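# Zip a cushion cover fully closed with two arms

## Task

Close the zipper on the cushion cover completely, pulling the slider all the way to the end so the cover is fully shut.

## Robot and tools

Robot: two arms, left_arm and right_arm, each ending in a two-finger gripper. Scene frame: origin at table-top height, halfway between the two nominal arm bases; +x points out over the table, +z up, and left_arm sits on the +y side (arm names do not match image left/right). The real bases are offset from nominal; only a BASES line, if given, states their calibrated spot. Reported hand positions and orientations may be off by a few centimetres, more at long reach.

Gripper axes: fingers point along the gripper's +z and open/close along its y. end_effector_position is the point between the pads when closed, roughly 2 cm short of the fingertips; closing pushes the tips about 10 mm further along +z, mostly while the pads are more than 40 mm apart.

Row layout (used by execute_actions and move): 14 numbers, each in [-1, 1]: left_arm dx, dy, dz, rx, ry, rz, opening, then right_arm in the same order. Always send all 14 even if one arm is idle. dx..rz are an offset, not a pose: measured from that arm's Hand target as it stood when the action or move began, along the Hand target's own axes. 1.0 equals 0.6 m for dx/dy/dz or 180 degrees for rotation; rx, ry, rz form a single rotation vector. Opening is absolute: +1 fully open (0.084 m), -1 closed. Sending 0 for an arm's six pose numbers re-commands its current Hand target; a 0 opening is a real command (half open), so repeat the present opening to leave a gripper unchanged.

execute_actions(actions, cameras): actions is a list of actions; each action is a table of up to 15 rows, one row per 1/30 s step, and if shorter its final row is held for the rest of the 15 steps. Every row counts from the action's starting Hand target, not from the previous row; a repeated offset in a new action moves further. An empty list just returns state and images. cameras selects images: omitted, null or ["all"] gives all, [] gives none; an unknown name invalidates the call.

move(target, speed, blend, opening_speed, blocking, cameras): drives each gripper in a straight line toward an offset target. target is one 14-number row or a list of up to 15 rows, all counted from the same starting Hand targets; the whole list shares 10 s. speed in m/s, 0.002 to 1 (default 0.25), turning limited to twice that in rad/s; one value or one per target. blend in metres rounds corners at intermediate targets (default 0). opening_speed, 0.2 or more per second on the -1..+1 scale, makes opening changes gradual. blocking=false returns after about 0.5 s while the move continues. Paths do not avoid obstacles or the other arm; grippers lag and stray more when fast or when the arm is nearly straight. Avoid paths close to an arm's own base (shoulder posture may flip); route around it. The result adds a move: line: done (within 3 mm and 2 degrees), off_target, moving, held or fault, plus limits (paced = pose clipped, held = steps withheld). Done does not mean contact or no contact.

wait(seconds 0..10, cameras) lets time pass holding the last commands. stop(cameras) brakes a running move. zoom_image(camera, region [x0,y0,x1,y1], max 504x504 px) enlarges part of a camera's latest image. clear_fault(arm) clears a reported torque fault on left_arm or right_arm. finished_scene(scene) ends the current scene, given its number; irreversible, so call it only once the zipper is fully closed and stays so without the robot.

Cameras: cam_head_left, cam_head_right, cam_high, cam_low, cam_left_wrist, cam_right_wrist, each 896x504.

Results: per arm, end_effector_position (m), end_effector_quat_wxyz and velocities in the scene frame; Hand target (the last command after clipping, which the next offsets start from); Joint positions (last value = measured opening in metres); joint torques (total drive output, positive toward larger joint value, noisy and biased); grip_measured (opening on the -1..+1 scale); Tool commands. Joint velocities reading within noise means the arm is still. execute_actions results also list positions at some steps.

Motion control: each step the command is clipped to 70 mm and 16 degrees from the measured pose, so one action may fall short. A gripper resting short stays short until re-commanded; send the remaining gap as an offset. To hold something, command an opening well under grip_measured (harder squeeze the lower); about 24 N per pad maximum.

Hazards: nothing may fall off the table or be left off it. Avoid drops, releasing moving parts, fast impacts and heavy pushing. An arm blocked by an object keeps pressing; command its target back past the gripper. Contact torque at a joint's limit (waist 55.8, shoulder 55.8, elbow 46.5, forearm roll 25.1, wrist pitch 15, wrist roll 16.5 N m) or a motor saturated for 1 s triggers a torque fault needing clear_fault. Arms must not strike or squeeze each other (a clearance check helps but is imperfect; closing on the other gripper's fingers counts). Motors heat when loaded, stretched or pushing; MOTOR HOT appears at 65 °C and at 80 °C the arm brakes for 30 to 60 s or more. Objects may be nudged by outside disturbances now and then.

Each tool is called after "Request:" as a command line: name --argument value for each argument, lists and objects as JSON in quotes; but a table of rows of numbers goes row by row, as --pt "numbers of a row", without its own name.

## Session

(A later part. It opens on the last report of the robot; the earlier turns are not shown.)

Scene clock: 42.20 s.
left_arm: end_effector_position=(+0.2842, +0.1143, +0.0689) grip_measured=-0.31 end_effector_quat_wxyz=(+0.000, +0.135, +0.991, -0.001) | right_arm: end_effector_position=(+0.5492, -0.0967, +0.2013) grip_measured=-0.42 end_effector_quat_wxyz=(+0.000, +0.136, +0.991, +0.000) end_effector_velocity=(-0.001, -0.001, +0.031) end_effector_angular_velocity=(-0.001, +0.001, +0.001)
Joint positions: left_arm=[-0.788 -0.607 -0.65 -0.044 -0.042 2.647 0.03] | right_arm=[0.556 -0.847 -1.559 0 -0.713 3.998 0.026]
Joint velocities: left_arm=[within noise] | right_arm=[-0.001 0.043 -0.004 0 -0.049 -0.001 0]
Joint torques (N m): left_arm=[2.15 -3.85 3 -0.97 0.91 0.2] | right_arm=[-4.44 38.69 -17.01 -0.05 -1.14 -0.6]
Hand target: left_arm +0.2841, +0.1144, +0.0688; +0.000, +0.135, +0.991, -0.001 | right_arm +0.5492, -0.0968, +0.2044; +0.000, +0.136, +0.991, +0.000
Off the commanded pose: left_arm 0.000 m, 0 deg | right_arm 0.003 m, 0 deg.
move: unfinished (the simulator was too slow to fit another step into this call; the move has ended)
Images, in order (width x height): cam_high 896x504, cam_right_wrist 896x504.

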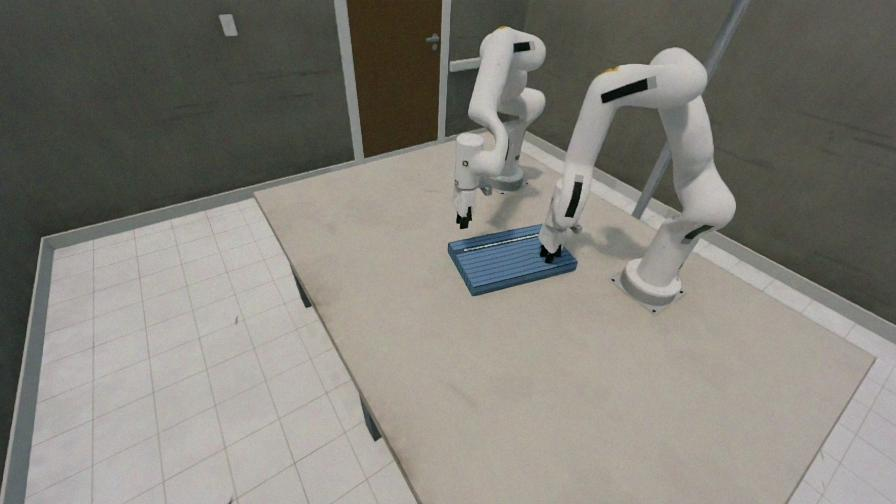

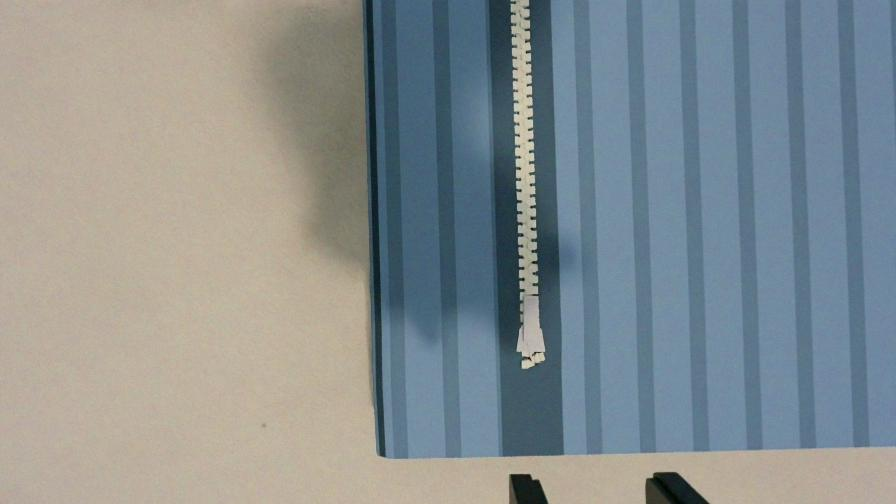

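Request:
move --pt "0 0 0 0 0 0 -0.3 0.0467 0.001 0.21 0 0 0 -0.6" --pt "0 0 0 0 0 0 -0.3 0.0467 0.001 0.2215 0 0 0 -0.6" --speed '[0.15,0.03]' --cameras '["cam_right_wrist"]'

Request:
zoom_image --camera "cam_right_wrist" --region '[500, 380, 680, 504]'

Request:
move --pt "0 0 0 0 0 0 -0.3 0 0 0 0 0 0 -1" --pt "0 0 0 0 0 0 -0.3 -0.015 0 0 0 0 0 -1" --speed 0.03 --opening_speed 1 --cameras '["cam_right_wrist"]'

Request:
zoom_image --camera "cam_right_wrist" --region '[500, 380, 680, 504]'

Scene clock: 44.37 s.
left_arm: end_effector_position=(+0.2842, +0.1143, +0.0689) grip_measured=-0.31 end_effector_quat_wxyz=(+0.000, +0.135, +0.991, -0.001) | right_arm: end_effector_position=(+0.5223, -0.0887, +0.0717) grip_measured=-0.62 end_effector_quat_wxyz=(+0.000, +0.136, +0.991, +0.000)
Joint positions: left_arm=[-0.788 -0.607 -0.65 -0.044 -0.042 2.647 0.03] | right_arm=[0.589 -1.013 -1.512 0 -0.5 4.03 0.017]
Joint velocities: within noise
Joint torques (N m): left_arm=[1.83 -4.53 3.32 -0.88 0.97 0.33] | right_arm=[5.7 32.4 -14.79 -0.69 1.06 0.65]
Hand target: left_arm +0.2841, +0.1144, +0.0688; +0.000, +0.135, +0.991, -0.001 | right_arm +0.5223, -0.0887, +0.0715; +0.000, +0.136, +0.991, +0.000
Off the commanded pose: left_arm 0.000 m, 0 deg | right_arm 0.000 m, 0 deg.
move: done
Images, in order (width x height): cam_right_wrist 896x504.

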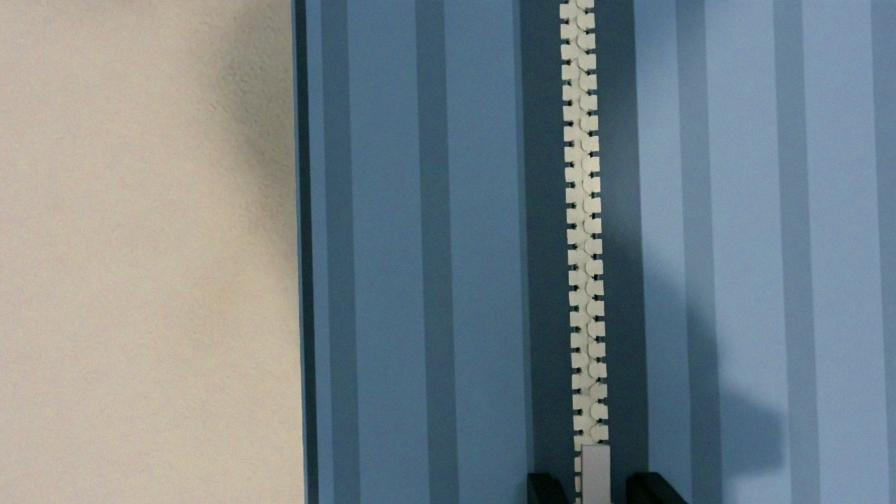

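Scaled by 2.800 from the camera's 896x504 image, which has a finer 1280x720 frame.

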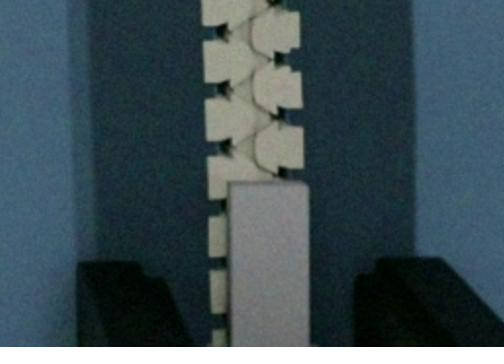

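Scene clock: 45.83 s.
left_arm: end_effector_position=(+0.2842, +0.1143, +0.0689) grip_measured=-0.31 end_effector_quat_wxyz=(+0.000, +0.135, +0.991, -0.001) | right_arm: end_effector_position=(+0.5308, -0.0911, +0.0715) grip_measured=-0.78 end_effector_quat_wxyz=(+0.000, +0.136, +0.991, +0.000)
Joint positions: left_arm=[-0.788 -0.607 -0.65 -0.044 -0.042 2.647 0.03] | right_arm=[0.578 -1.025 -1.534 0 -0.511 4.02 0.01]
Joint velocities: within noise
Joint torques (N m): left_arm=[2.22 -4.2 3.48 -0.85 0.77 0.2] | right_arm=[-9.81 31.15 -16.64 -0.46 0.42 -0.57]
Hand target: left_arm +0.2841, +0.1144, +0.0688; +0.000, +0.135, +0.991, -0.001 | right_arm +0.5309, -0.0911, +0.0715; +0.000, +0.136, +0.991, +0.000
Off the commanded pose: left_arm 0.000 m, 0 deg | right_arm 0.000 m, 0 deg.
move: done
Images, in order (width x height): cam_right_wrist 896x504.

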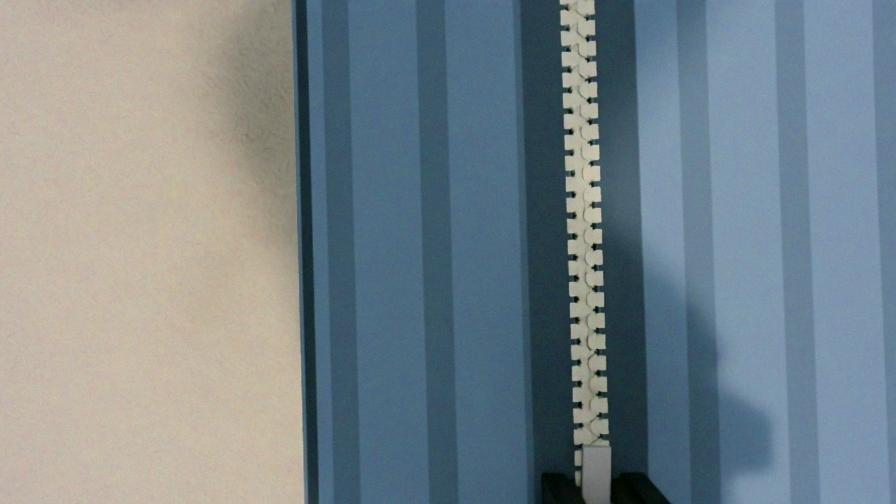

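Scaled by 2.800 from the camera's 896x504 image, which has a finer 1280x720 frame.

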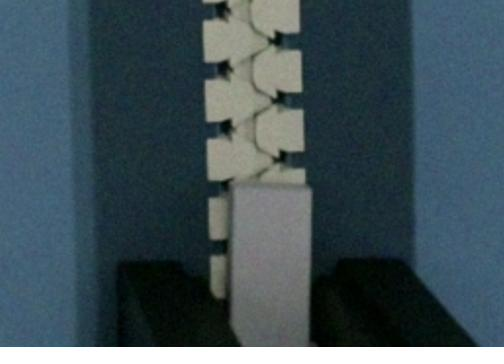

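Request:
move --target '[0,0,0,0,0,0,-0.3,-0.0167,0,0,0,0,0,-1]' --speed 0.02 --cameras '["cam_right_wrist"]'

Request:
move --target '[0,0,0,0,0,0,-0.3,-0.01,0,0,0,0,0,-1]' --speed 0.02 --cameras '["cam_right_wrist"]'

Request:
zoom_image --camera "cam_right_wrist" --region '[500, 380, 680, 504]'

Request:
move --target '[0,0,0,0,0,0,-0.3,-0.01,0,0,0,0,0,-1]' --speed 0.02 --cameras '["cam_right_wrist","cam_left_wrist"]'

Request:
zoom_image --camera "cam_right_wrist" --region '[500, 380, 680, 504]'

Scene clock: 47.10 s.
left_arm: end_effector_position=(+0.2842, +0.1143, +0.0689) grip_measured=-0.31 end_effector_quat_wxyz=(+0.000, +0.135, +0.991, -0.001) | right_arm: end_effector_position=(+0.5405, -0.0938, +0.0715) grip_measured=-0.78 end_effector_quat_wxyz=(+0.000, +0.136, +0.991, +0.000)
Joint positions: left_arm=[-0.788 -0.607 -0.65 -0.044 -0.042 2.647 0.03] | right_arm=[0.567 -1.038 -1.56 0 -0.523 4.008 0.01]
Joint velocities: within noise
Joint torques (N m): left_arm=[2.32 -3.9 3.31 -0.26 0.69 0.29] | right_arm=[-11.41 32.18 -17.9 -1.02 1.39 -0.51]
Hand target: left_arm +0.2841, +0.1144, +0.0688; +0.000, +0.135, +0.991, -0.001 | right_arm +0.5406, -0.0938, +0.0715; +0.000, +0.136, +0.991, +0.000
Off the commanded pose: left_arm 0.000 m, 0 deg | right_arm 0.000 m, 0 deg.
move: done
Images, in order (width x height): cam_right_wrist 896x504.

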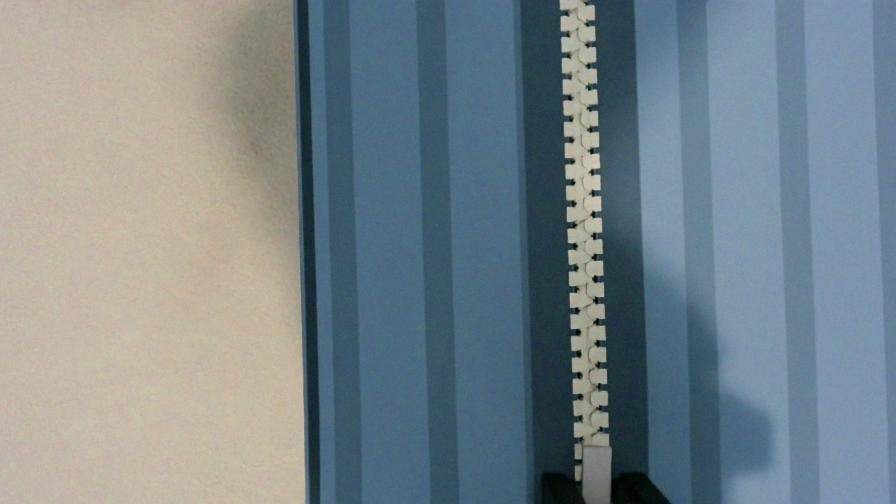

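Scene clock: 47.93 s.
left_arm: end_effector_position=(+0.2842, +0.1143, +0.0689) grip_measured=-0.31 end_effector_quat_wxyz=(+0.000, +0.135, +0.991, -0.001) | right_arm: end_effector_position=(+0.5463, -0.0954, +0.0715) grip_measured=-0.78 end_effector_quat_wxyz=(+0.000, +0.136, +0.991, +0.000)
Joint positions: left_arm=[-0.788 -0.607 -0.65 -0.044 -0.042 2.647 0.03] | right_arm=[0.56 -1.046 -1.576 0 -0.531 4.002 0.01]
Joint velocities: within noise
Joint torques (N m): left_arm=[1.01 -5.52 3.19 -0.61 0.54 0.21] | right_arm=[-13.06 34.36 -18.96 -1.56 2.07 -0.55]
Hand target: left_arm +0.2841, +0.1144, +0.0688; +0.000, +0.135, +0.991, -0.001 | right_arm +0.5463, -0.0955, +0.0715; +0.000, +0.136, +0.991, +0.000
Off the commanded pose: left_arm 0.000 m, 0 deg | right_arm 0.000 m, 0 deg.
move: done
Images, in order (width x height): cam_right_wrist 896x504.

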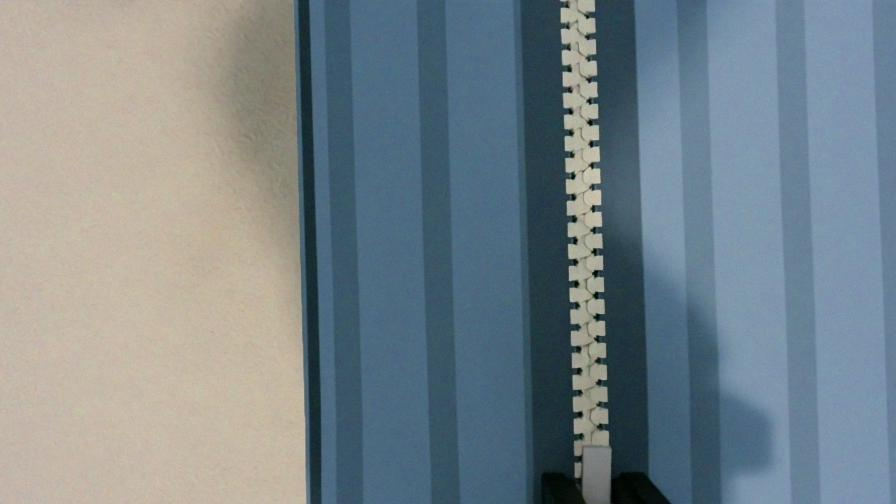

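Scaled by 2.800 from the camera's 896x504 image, which has a finer 1280x720 frame.

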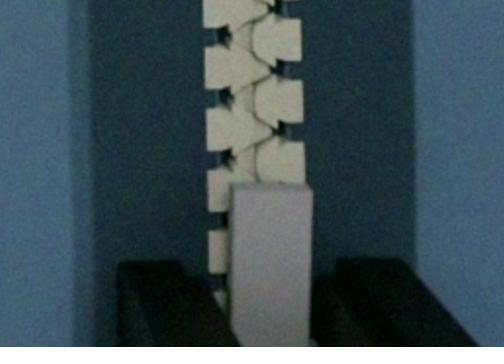

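Scene clock: 48.77 s.
left_arm: end_effector_position=(+0.2842, +0.1143, +0.0689) grip_measured=-0.31 end_effector_quat_wxyz=(+0.000, +0.135, +0.991, -0.001) | right_arm: end_effector_position=(+0.5520, -0.0971, +0.0715) grip_measured=-0.78 end_effector_quat_wxyz=(+0.000, +0.136, +0.991, +0.000)
Joint positions: left_arm=[-0.788 -0.607 -0.65 -0.044 -0.042 2.647 0.03] | right_arm=[0.554 -1.054 -1.592 0 -0.539 3.995 0.01]
Joint velocities: within noise
Joint torques (N m): left_arm=[1.66 -5.37 3.16 -0.44 0.02 0.21] | right_arm=[-16.76 34.4 -19.87 -2.1 2.48 -0.48]
Hand target: left_arm +0.2841, +0.1144, +0.0688; +0.000, +0.135, +0.991, -0.001 | right_arm +0.5521, -0.0971, +0.0715; +0.000, +0.136, +0.991, +0.000
Off the commanded pose: left_arm 0.000 m, 0 deg | right_arm 0.000 m, 0 deg.
move: done
Images, in order (width x height): cam_left_wrist 896x504, cam_right_wrist 896x504.

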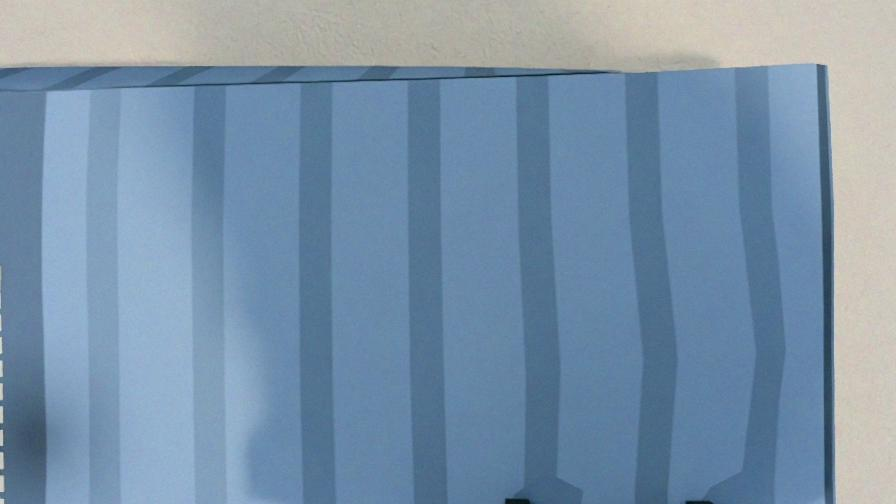

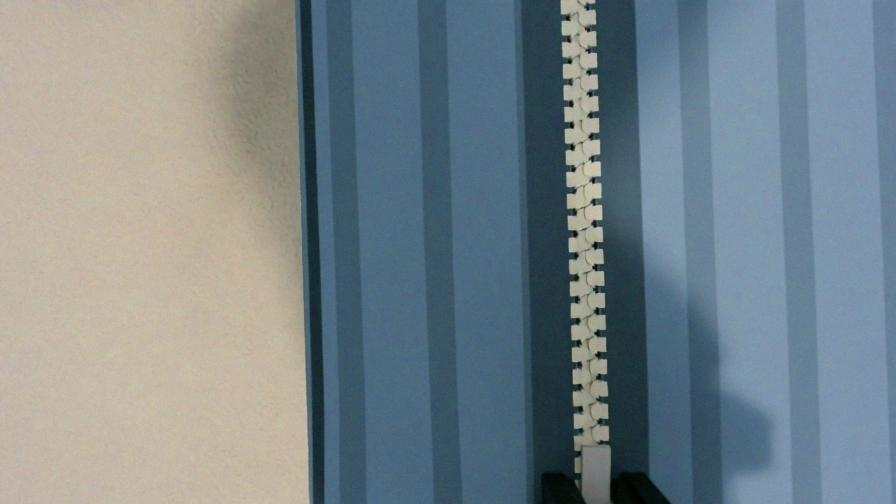

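Scaled by 2.800 from the camera's 896x504 image, which has a finer 1280x720 frame.

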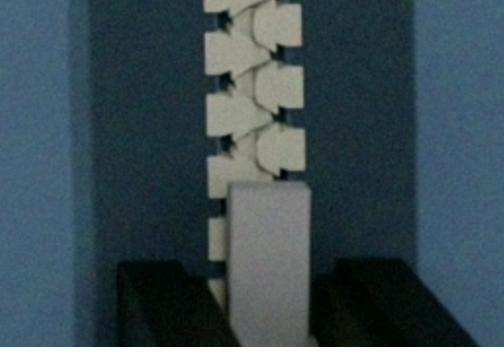

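Request:
move --pt "0 0 0 0 0 0 -0.3 0.012 0 0 0 0 0 -1" --pt "0 0 0 0 0 0 -0.3 0.012 0 0 0 0 0 -0.4" --pt "0 0 0 0 0 0 -0.3 0 0 -0.22 0 0 0 -0.4" --speed 0.12 --opening_speed 0.5 --cameras '["cam_right_wrist"]'

Request:
zoom_image --camera "cam_right_wrist" --region '[490, 250, 580, 370]'

Request:
move --target '[0,0,-0.1,0,0,0,-0.3,0,0,0,0,0,0,-0.4]' --speed 0.12 --cameras '["cam_right_wrist"]'

Request:
zoom_image --camera "cam_right_wrist" --region '[490, 250, 580, 370]'

Scene clock: 53.00 s.
left_arm: end_effector_position=(+0.2842, +0.1143, +0.0689) grip_measured=-0.31 end_effector_quat_wxyz=(+0.000, +0.135, +0.991, -0.001) | right_arm: end_effector_position=(+0.5522, -0.0970, +0.2034) grip_measured=-0.42 end_effector_quat_wxyz=(+0.000, +0.136, +0.991, +0.000)
Joint positions: left_arm=[-0.788 -0.607 -0.65 -0.044 -0.042 2.647 0.03] | right_arm=[0.554 -0.85 -1.569 0 -0.72 3.995 0.026]
Joint velocities: within noise
Joint torques (N m): left_arm=[1.76 -4.03 2.87 -0.54 0.52 0.36] | right_arm=[-6.38 35.98 -18.01 0.13 -1.11 -0.52]
Hand target: left_arm +0.2841, +0.1144, +0.0688; +0.000, +0.135, +0.991, -0.001 | right_arm +0.5522, -0.0970, +0.2035; +0.000, +0.136, +0.991, +0.000
Off the commanded pose: left_arm 0.000 m, 0 deg | right_arm 0.000 m, 0 deg.
move: done
Images, in order (width x height): cam_right_wrist 896x504.

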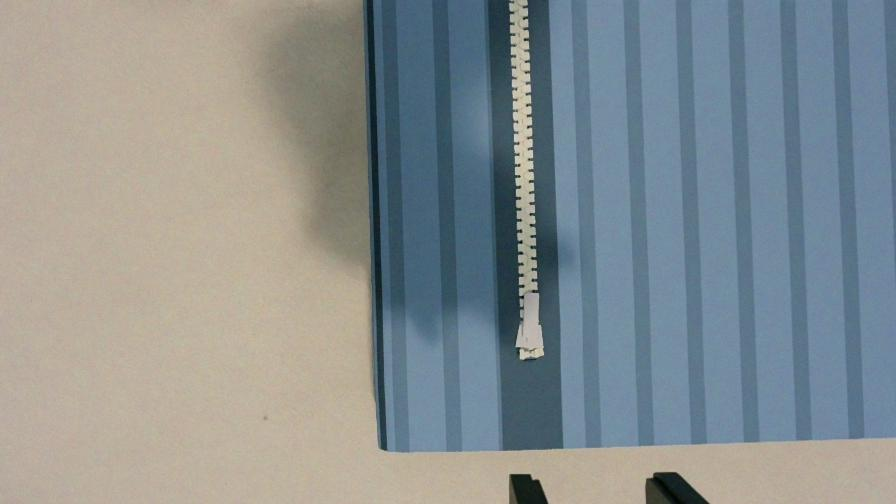

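Scaled by 4.200 from the camera's 896x504 image, which has a finer 1280x720 frame.

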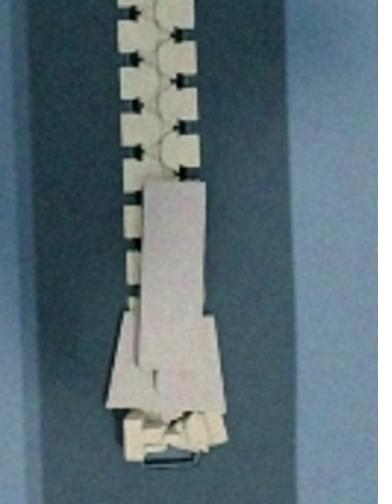

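Scene clock: 54.13 s.
left_arm: end_effector_position=(+0.2841, +0.1145, +0.1287) grip_measured=-0.32 end_effector_quat_wxyz=(+0.000, +0.135, +0.991, -0.001) | right_arm: end_effector_position=(+0.5522, -0.0970, +0.2035) grip_measured=-0.42 end_effector_quat_wxyz=(+0.000, +0.136, +0.991, +0.000)
Joint positions: left_arm=[-0.788 -0.44 -0.622 -0.011 -0.181 2.613 0.03] | right_arm=[0.554 -0.85 -1.569 0 -0.72 3.995 0.026]
Joint velocities: within noise
Joint torques (N m): left_arm=[-4.57 38.75 -7.3 0.71 -0.84 -0.81] | right_arm=[-4.37 37.52 -16.68 0.61 -0.86 -0.49]
Hand target: left_arm +0.2841, +0.1145, +0.1288; +0.000, +0.135, +0.991, -0.001 | right_arm +0.5522, -0.0970, +0.2035; +0.000, +0.136, +0.991, +0.000
Off the commanded pose: left_arm 0.000 m, 0 deg | right_arm 0.000 m, 0 deg.
move: done
Images, in order (width x height): cam_right_wrist 896x504.

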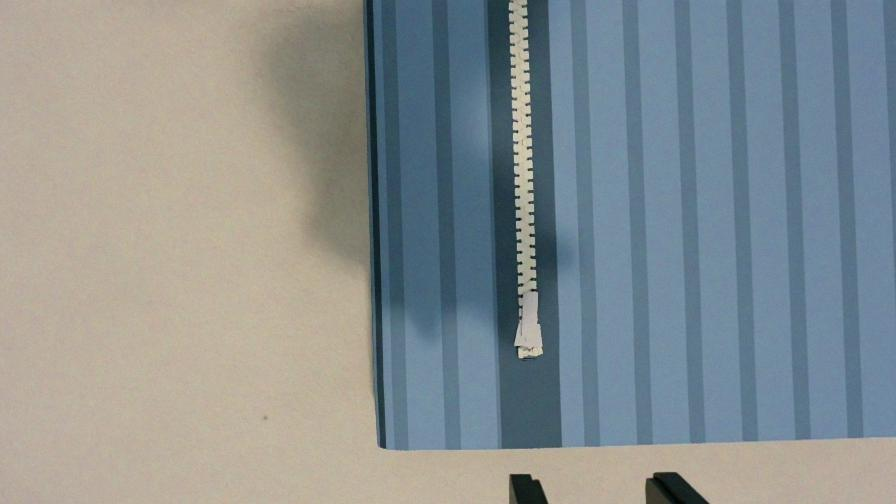

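Scaled by 4.200 from the camera's 896x504 image, which has a finer 1280x720 frame.

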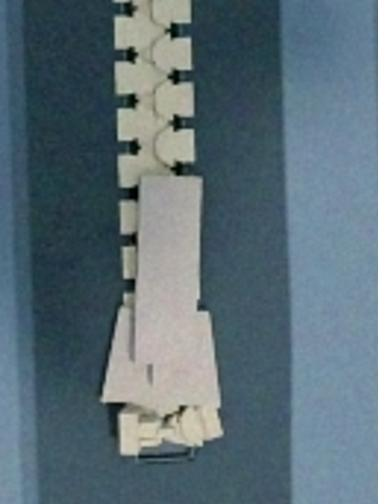

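Request:
move --pt "0 0 0.09 0 0 0 -0.3 0.05 0 0.21 0 0 0 -0.6" --pt "0 0 0.1003 0 0 0 -0.3 0.05 0 0.22 0 0 0 -0.6" --pt "0 0 0.1003 0 0 0 -0.3 0.05 0 0.22 0 0 0 -1" --speed '[0.15,0.02,0.02]' --cameras '["cam_right_wrist"]'

Request:
move --target '[0,0,0,0,0,0,-0.3,-0.045,0,0,0,0,0,-1]' --speed 0.02 --cameras '["cam_right_wrist"]'

Request:
zoom_image --camera "cam_right_wrist" --region '[500, 380, 680, 504]'

Scene clock: 57.07 s.
left_arm: end_effector_position=(+0.2842, +0.1142, +0.0688) grip_measured=-0.31 end_effector_quat_wxyz=(+0.000, +0.135, +0.991, -0.001) end_effector_velocity=(-0.001, +0.001, +0.000) end_effector_angular_velocity=(+0.001, +0.002, +0.000) | right_arm: end_effector_position=(+0.5233, -0.0890, +0.0715) grip_measured=-0.77 end_effector_quat_wxyz=(+0.000, +0.136, +0.991, +0.000)
Joint positions: left_arm=[-0.789 -0.607 -0.65 -0.04 -0.042 2.642 0.031] | right_arm=[0.588 -1.015 -1.514 0 -0.501 4.029 0.01]
Joint velocities: left_arm=[0 0 0.001 -0.008 -0.001 0.007 0] | right_arm=[within noise]
Joint torques (N m): left_arm=[1.97 -6.49 1.44 -1.15 2.04 0.3] | right_arm=[2.66 32.12 -12.83 -0.19 0.25 0.51]
Hand target: left_arm +0.2841, +0.1144, +0.0686; +0.000, +0.135, +0.991, -0.001 | right_arm +0.5232, -0.0890, +0.0715; +0.000, +0.136, +0.991, +0.000
Off the commanded pose: left_arm 0.000 m, 0 deg | right_arm 0.000 m, 0 deg.
move: done
Images, in order (width x height): cam_right_wrist 896x504.

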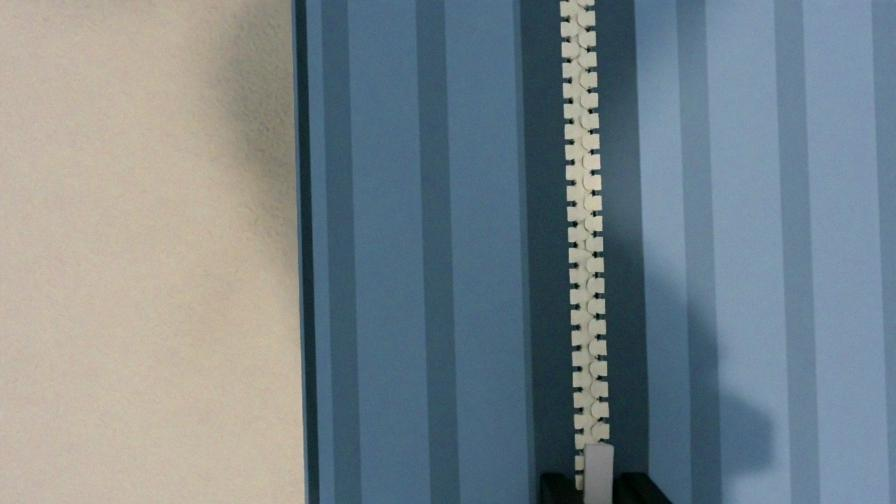

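Scene clock: 58.80 s.
left_arm: end_effector_position=(+0.2842, +0.1142, +0.0688) grip_measured=-0.31 end_effector_quat_wxyz=(+0.000, +0.135, +0.991, -0.001) | right_arm: end_effector_position=(+0.5491, -0.0963, +0.0715) grip_measured=-0.77 end_effector_quat_wxyz=(+0.000, +0.136, +0.991, +0.000)
Joint positions: left_arm=[-0.788 -0.607 -0.65 -0.044 -0.042 2.646 0.031] | right_arm=[0.557 -1.05 -1.584 0 -0.535 3.998 0.01]
Joint velocities: within noise
Joint torques (N m): left_arm=[1.91 -6.76 2.75 -0.7 0.72 0.24] | right_arm=[-13.02 34.17 -19.72 -0.55 2 -0.44]
Hand target: left_arm +0.2841, +0.1144, +0.0686; +0.000, +0.135, +0.991, -0.001 | right_arm +0.5492, -0.0963, +0.0715; +0.000, +0.136, +0.991, +0.000
Off the commanded pose: left_arm 0.000 m, 0 deg | right_arm 0.000 m, 0 deg.
move: done
Images, in order (width x height): cam_right_wrist 896x504.

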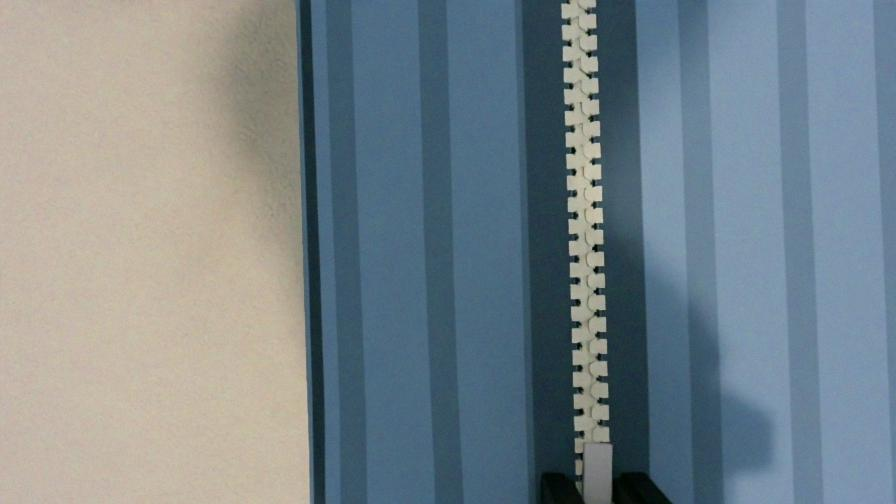

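Scaled by 2.800 from the camera's 896x504 image, which has a finer 1280x720 frame.

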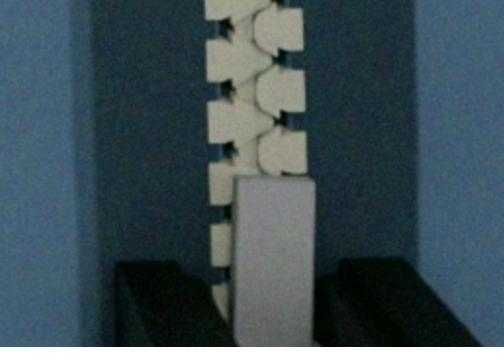

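Small extra pull, then release at tension.

Request:
move --pt "0 0 0 0 0 0 -0.3 -0.006 0 0 0 0 0 -1" --pt "0 0 0 0 0 0 -0.3 -0.006 0 0 0 0 0 -0.4" --pt "0 0 0 0 0 0 -0.3 -0.006 0 -0.22 0 0 0 -0.4" --speed '[0.02,0.1,0.15]' --opening_speed 0.4 --cameras '[]'

Request:
move --target '[0,0,-0.1,0,0,0,-0.3,0,0,0,0,0,0,-0.4]' --speed 0.12 --cameras '["cam_right_wrist","cam_high"]'

Request:
zoom_image --camera "cam_right_wrist" --region '[490, 250, 580, 370]'

Scene clock: 63.07 s.
left_arm: end_effector_position=(+0.2842, +0.1142, +0.0688) grip_measured=-0.31 end_effector_quat_wxyz=(+0.000, +0.135, +0.991, -0.001) | right_arm: end_effector_position=(+0.5528, -0.0972, +0.2033) grip_measured=-0.42 end_effector_quat_wxyz=(+0.000, +0.136, +0.991, +0.000)
Joint positions: left_arm=[-0.788 -0.607 -0.65 -0.045 -0.042 2.647 0.03] | right_arm=[0.553 -0.851 -1.571 0 -0.721 3.994 0.026]
Joint velocities: within noise
Joint torques (N m): left_arm=[1.68 -7.09 3.77 -0.84 0.9 0.28] | right_arm=[-1.34 37.56 -17.8 -0.2 -1.14 0.35]
Hand target: left_arm +0.2841, +0.1144, +0.0686; +0.000, +0.135, +0.991, -0.001 | right_arm +0.5528, -0.0972, +0.2035; +0.000, +0.136, +0.991, +0.000
Off the commanded pose: left_arm 0.000 m, 0 deg | right_arm 0.000 m, 0 deg.
move: done
No camera images: "cameras" was empty.

Scene clock: 64.20 s.
left_arm: end_effector_position=(+0.2841, +0.1145, +0.1285) grip_measured=-0.32 end_effector_quat_wxyz=(+0.000, +0.135, +0.991, -0.001) | right_arm: end_effector_position=(+0.5528, -0.0972, +0.2035) grip_measured=-0.42 end_effector_quat_wxyz=(+0.000, +0.136, +0.991, +0.000)
Joint positions: left_arm=[-0.788 -0.44 -0.622 -0.011 -0.181 2.613 0.03] | right_arm=[0.553 -0.851 -1.571 0 -0.721 3.994 0.026]
Joint velocities: within noise
Joint torques (N m): left_arm=[-2.75 40.96 -6.93 1.38 -1.02 -0.69] | right_arm=[-3.08 37.68 -17.32 -0.14 -1.07 0.5]
Hand target: left_arm +0.2841, +0.1145, +0.1286; +0.000, +0.135, +0.991, -0.001 | right_arm +0.5528, -0.0972, +0.2035; +0.000, +0.136, +0.991, +0.000
Off the commanded pose: left_arm 0.000 m, 0 deg | right_arm 0.000 m, 0 deg.
move: done
Images, in order (width x height): cam_high 896x504, cam_right_wrist 896x504.

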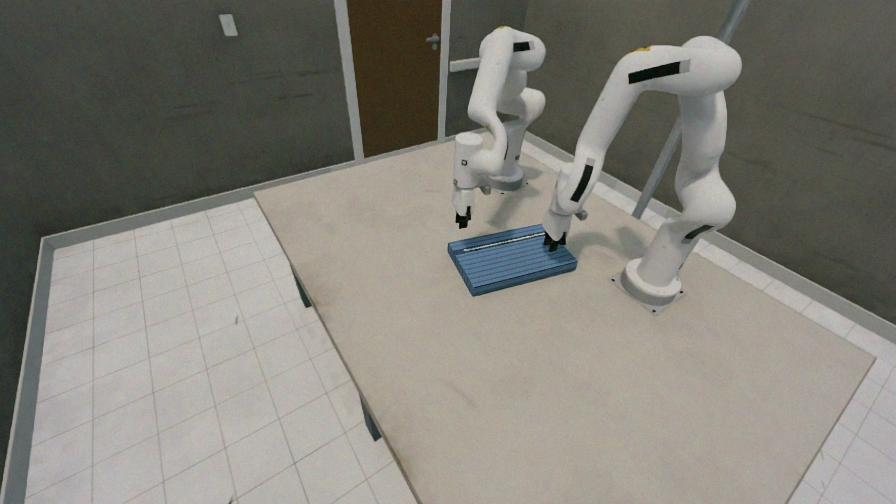

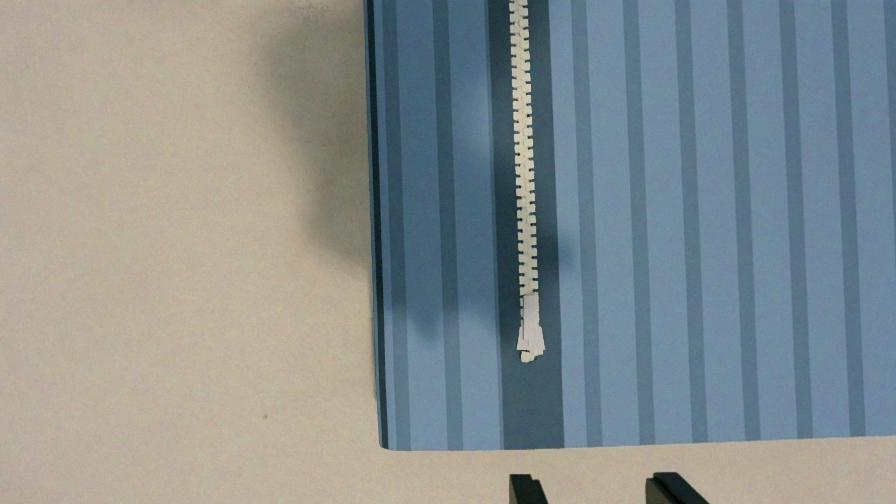

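Scaled by 4.200 from the camera's 896x504 image, which has a finer 1280x720 frame.

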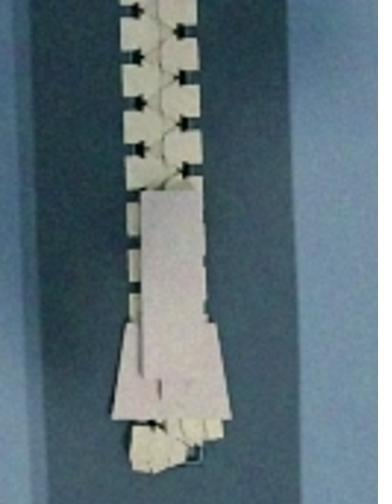

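Request:
finished_scene --scene 2

The scene is finished: the task was done.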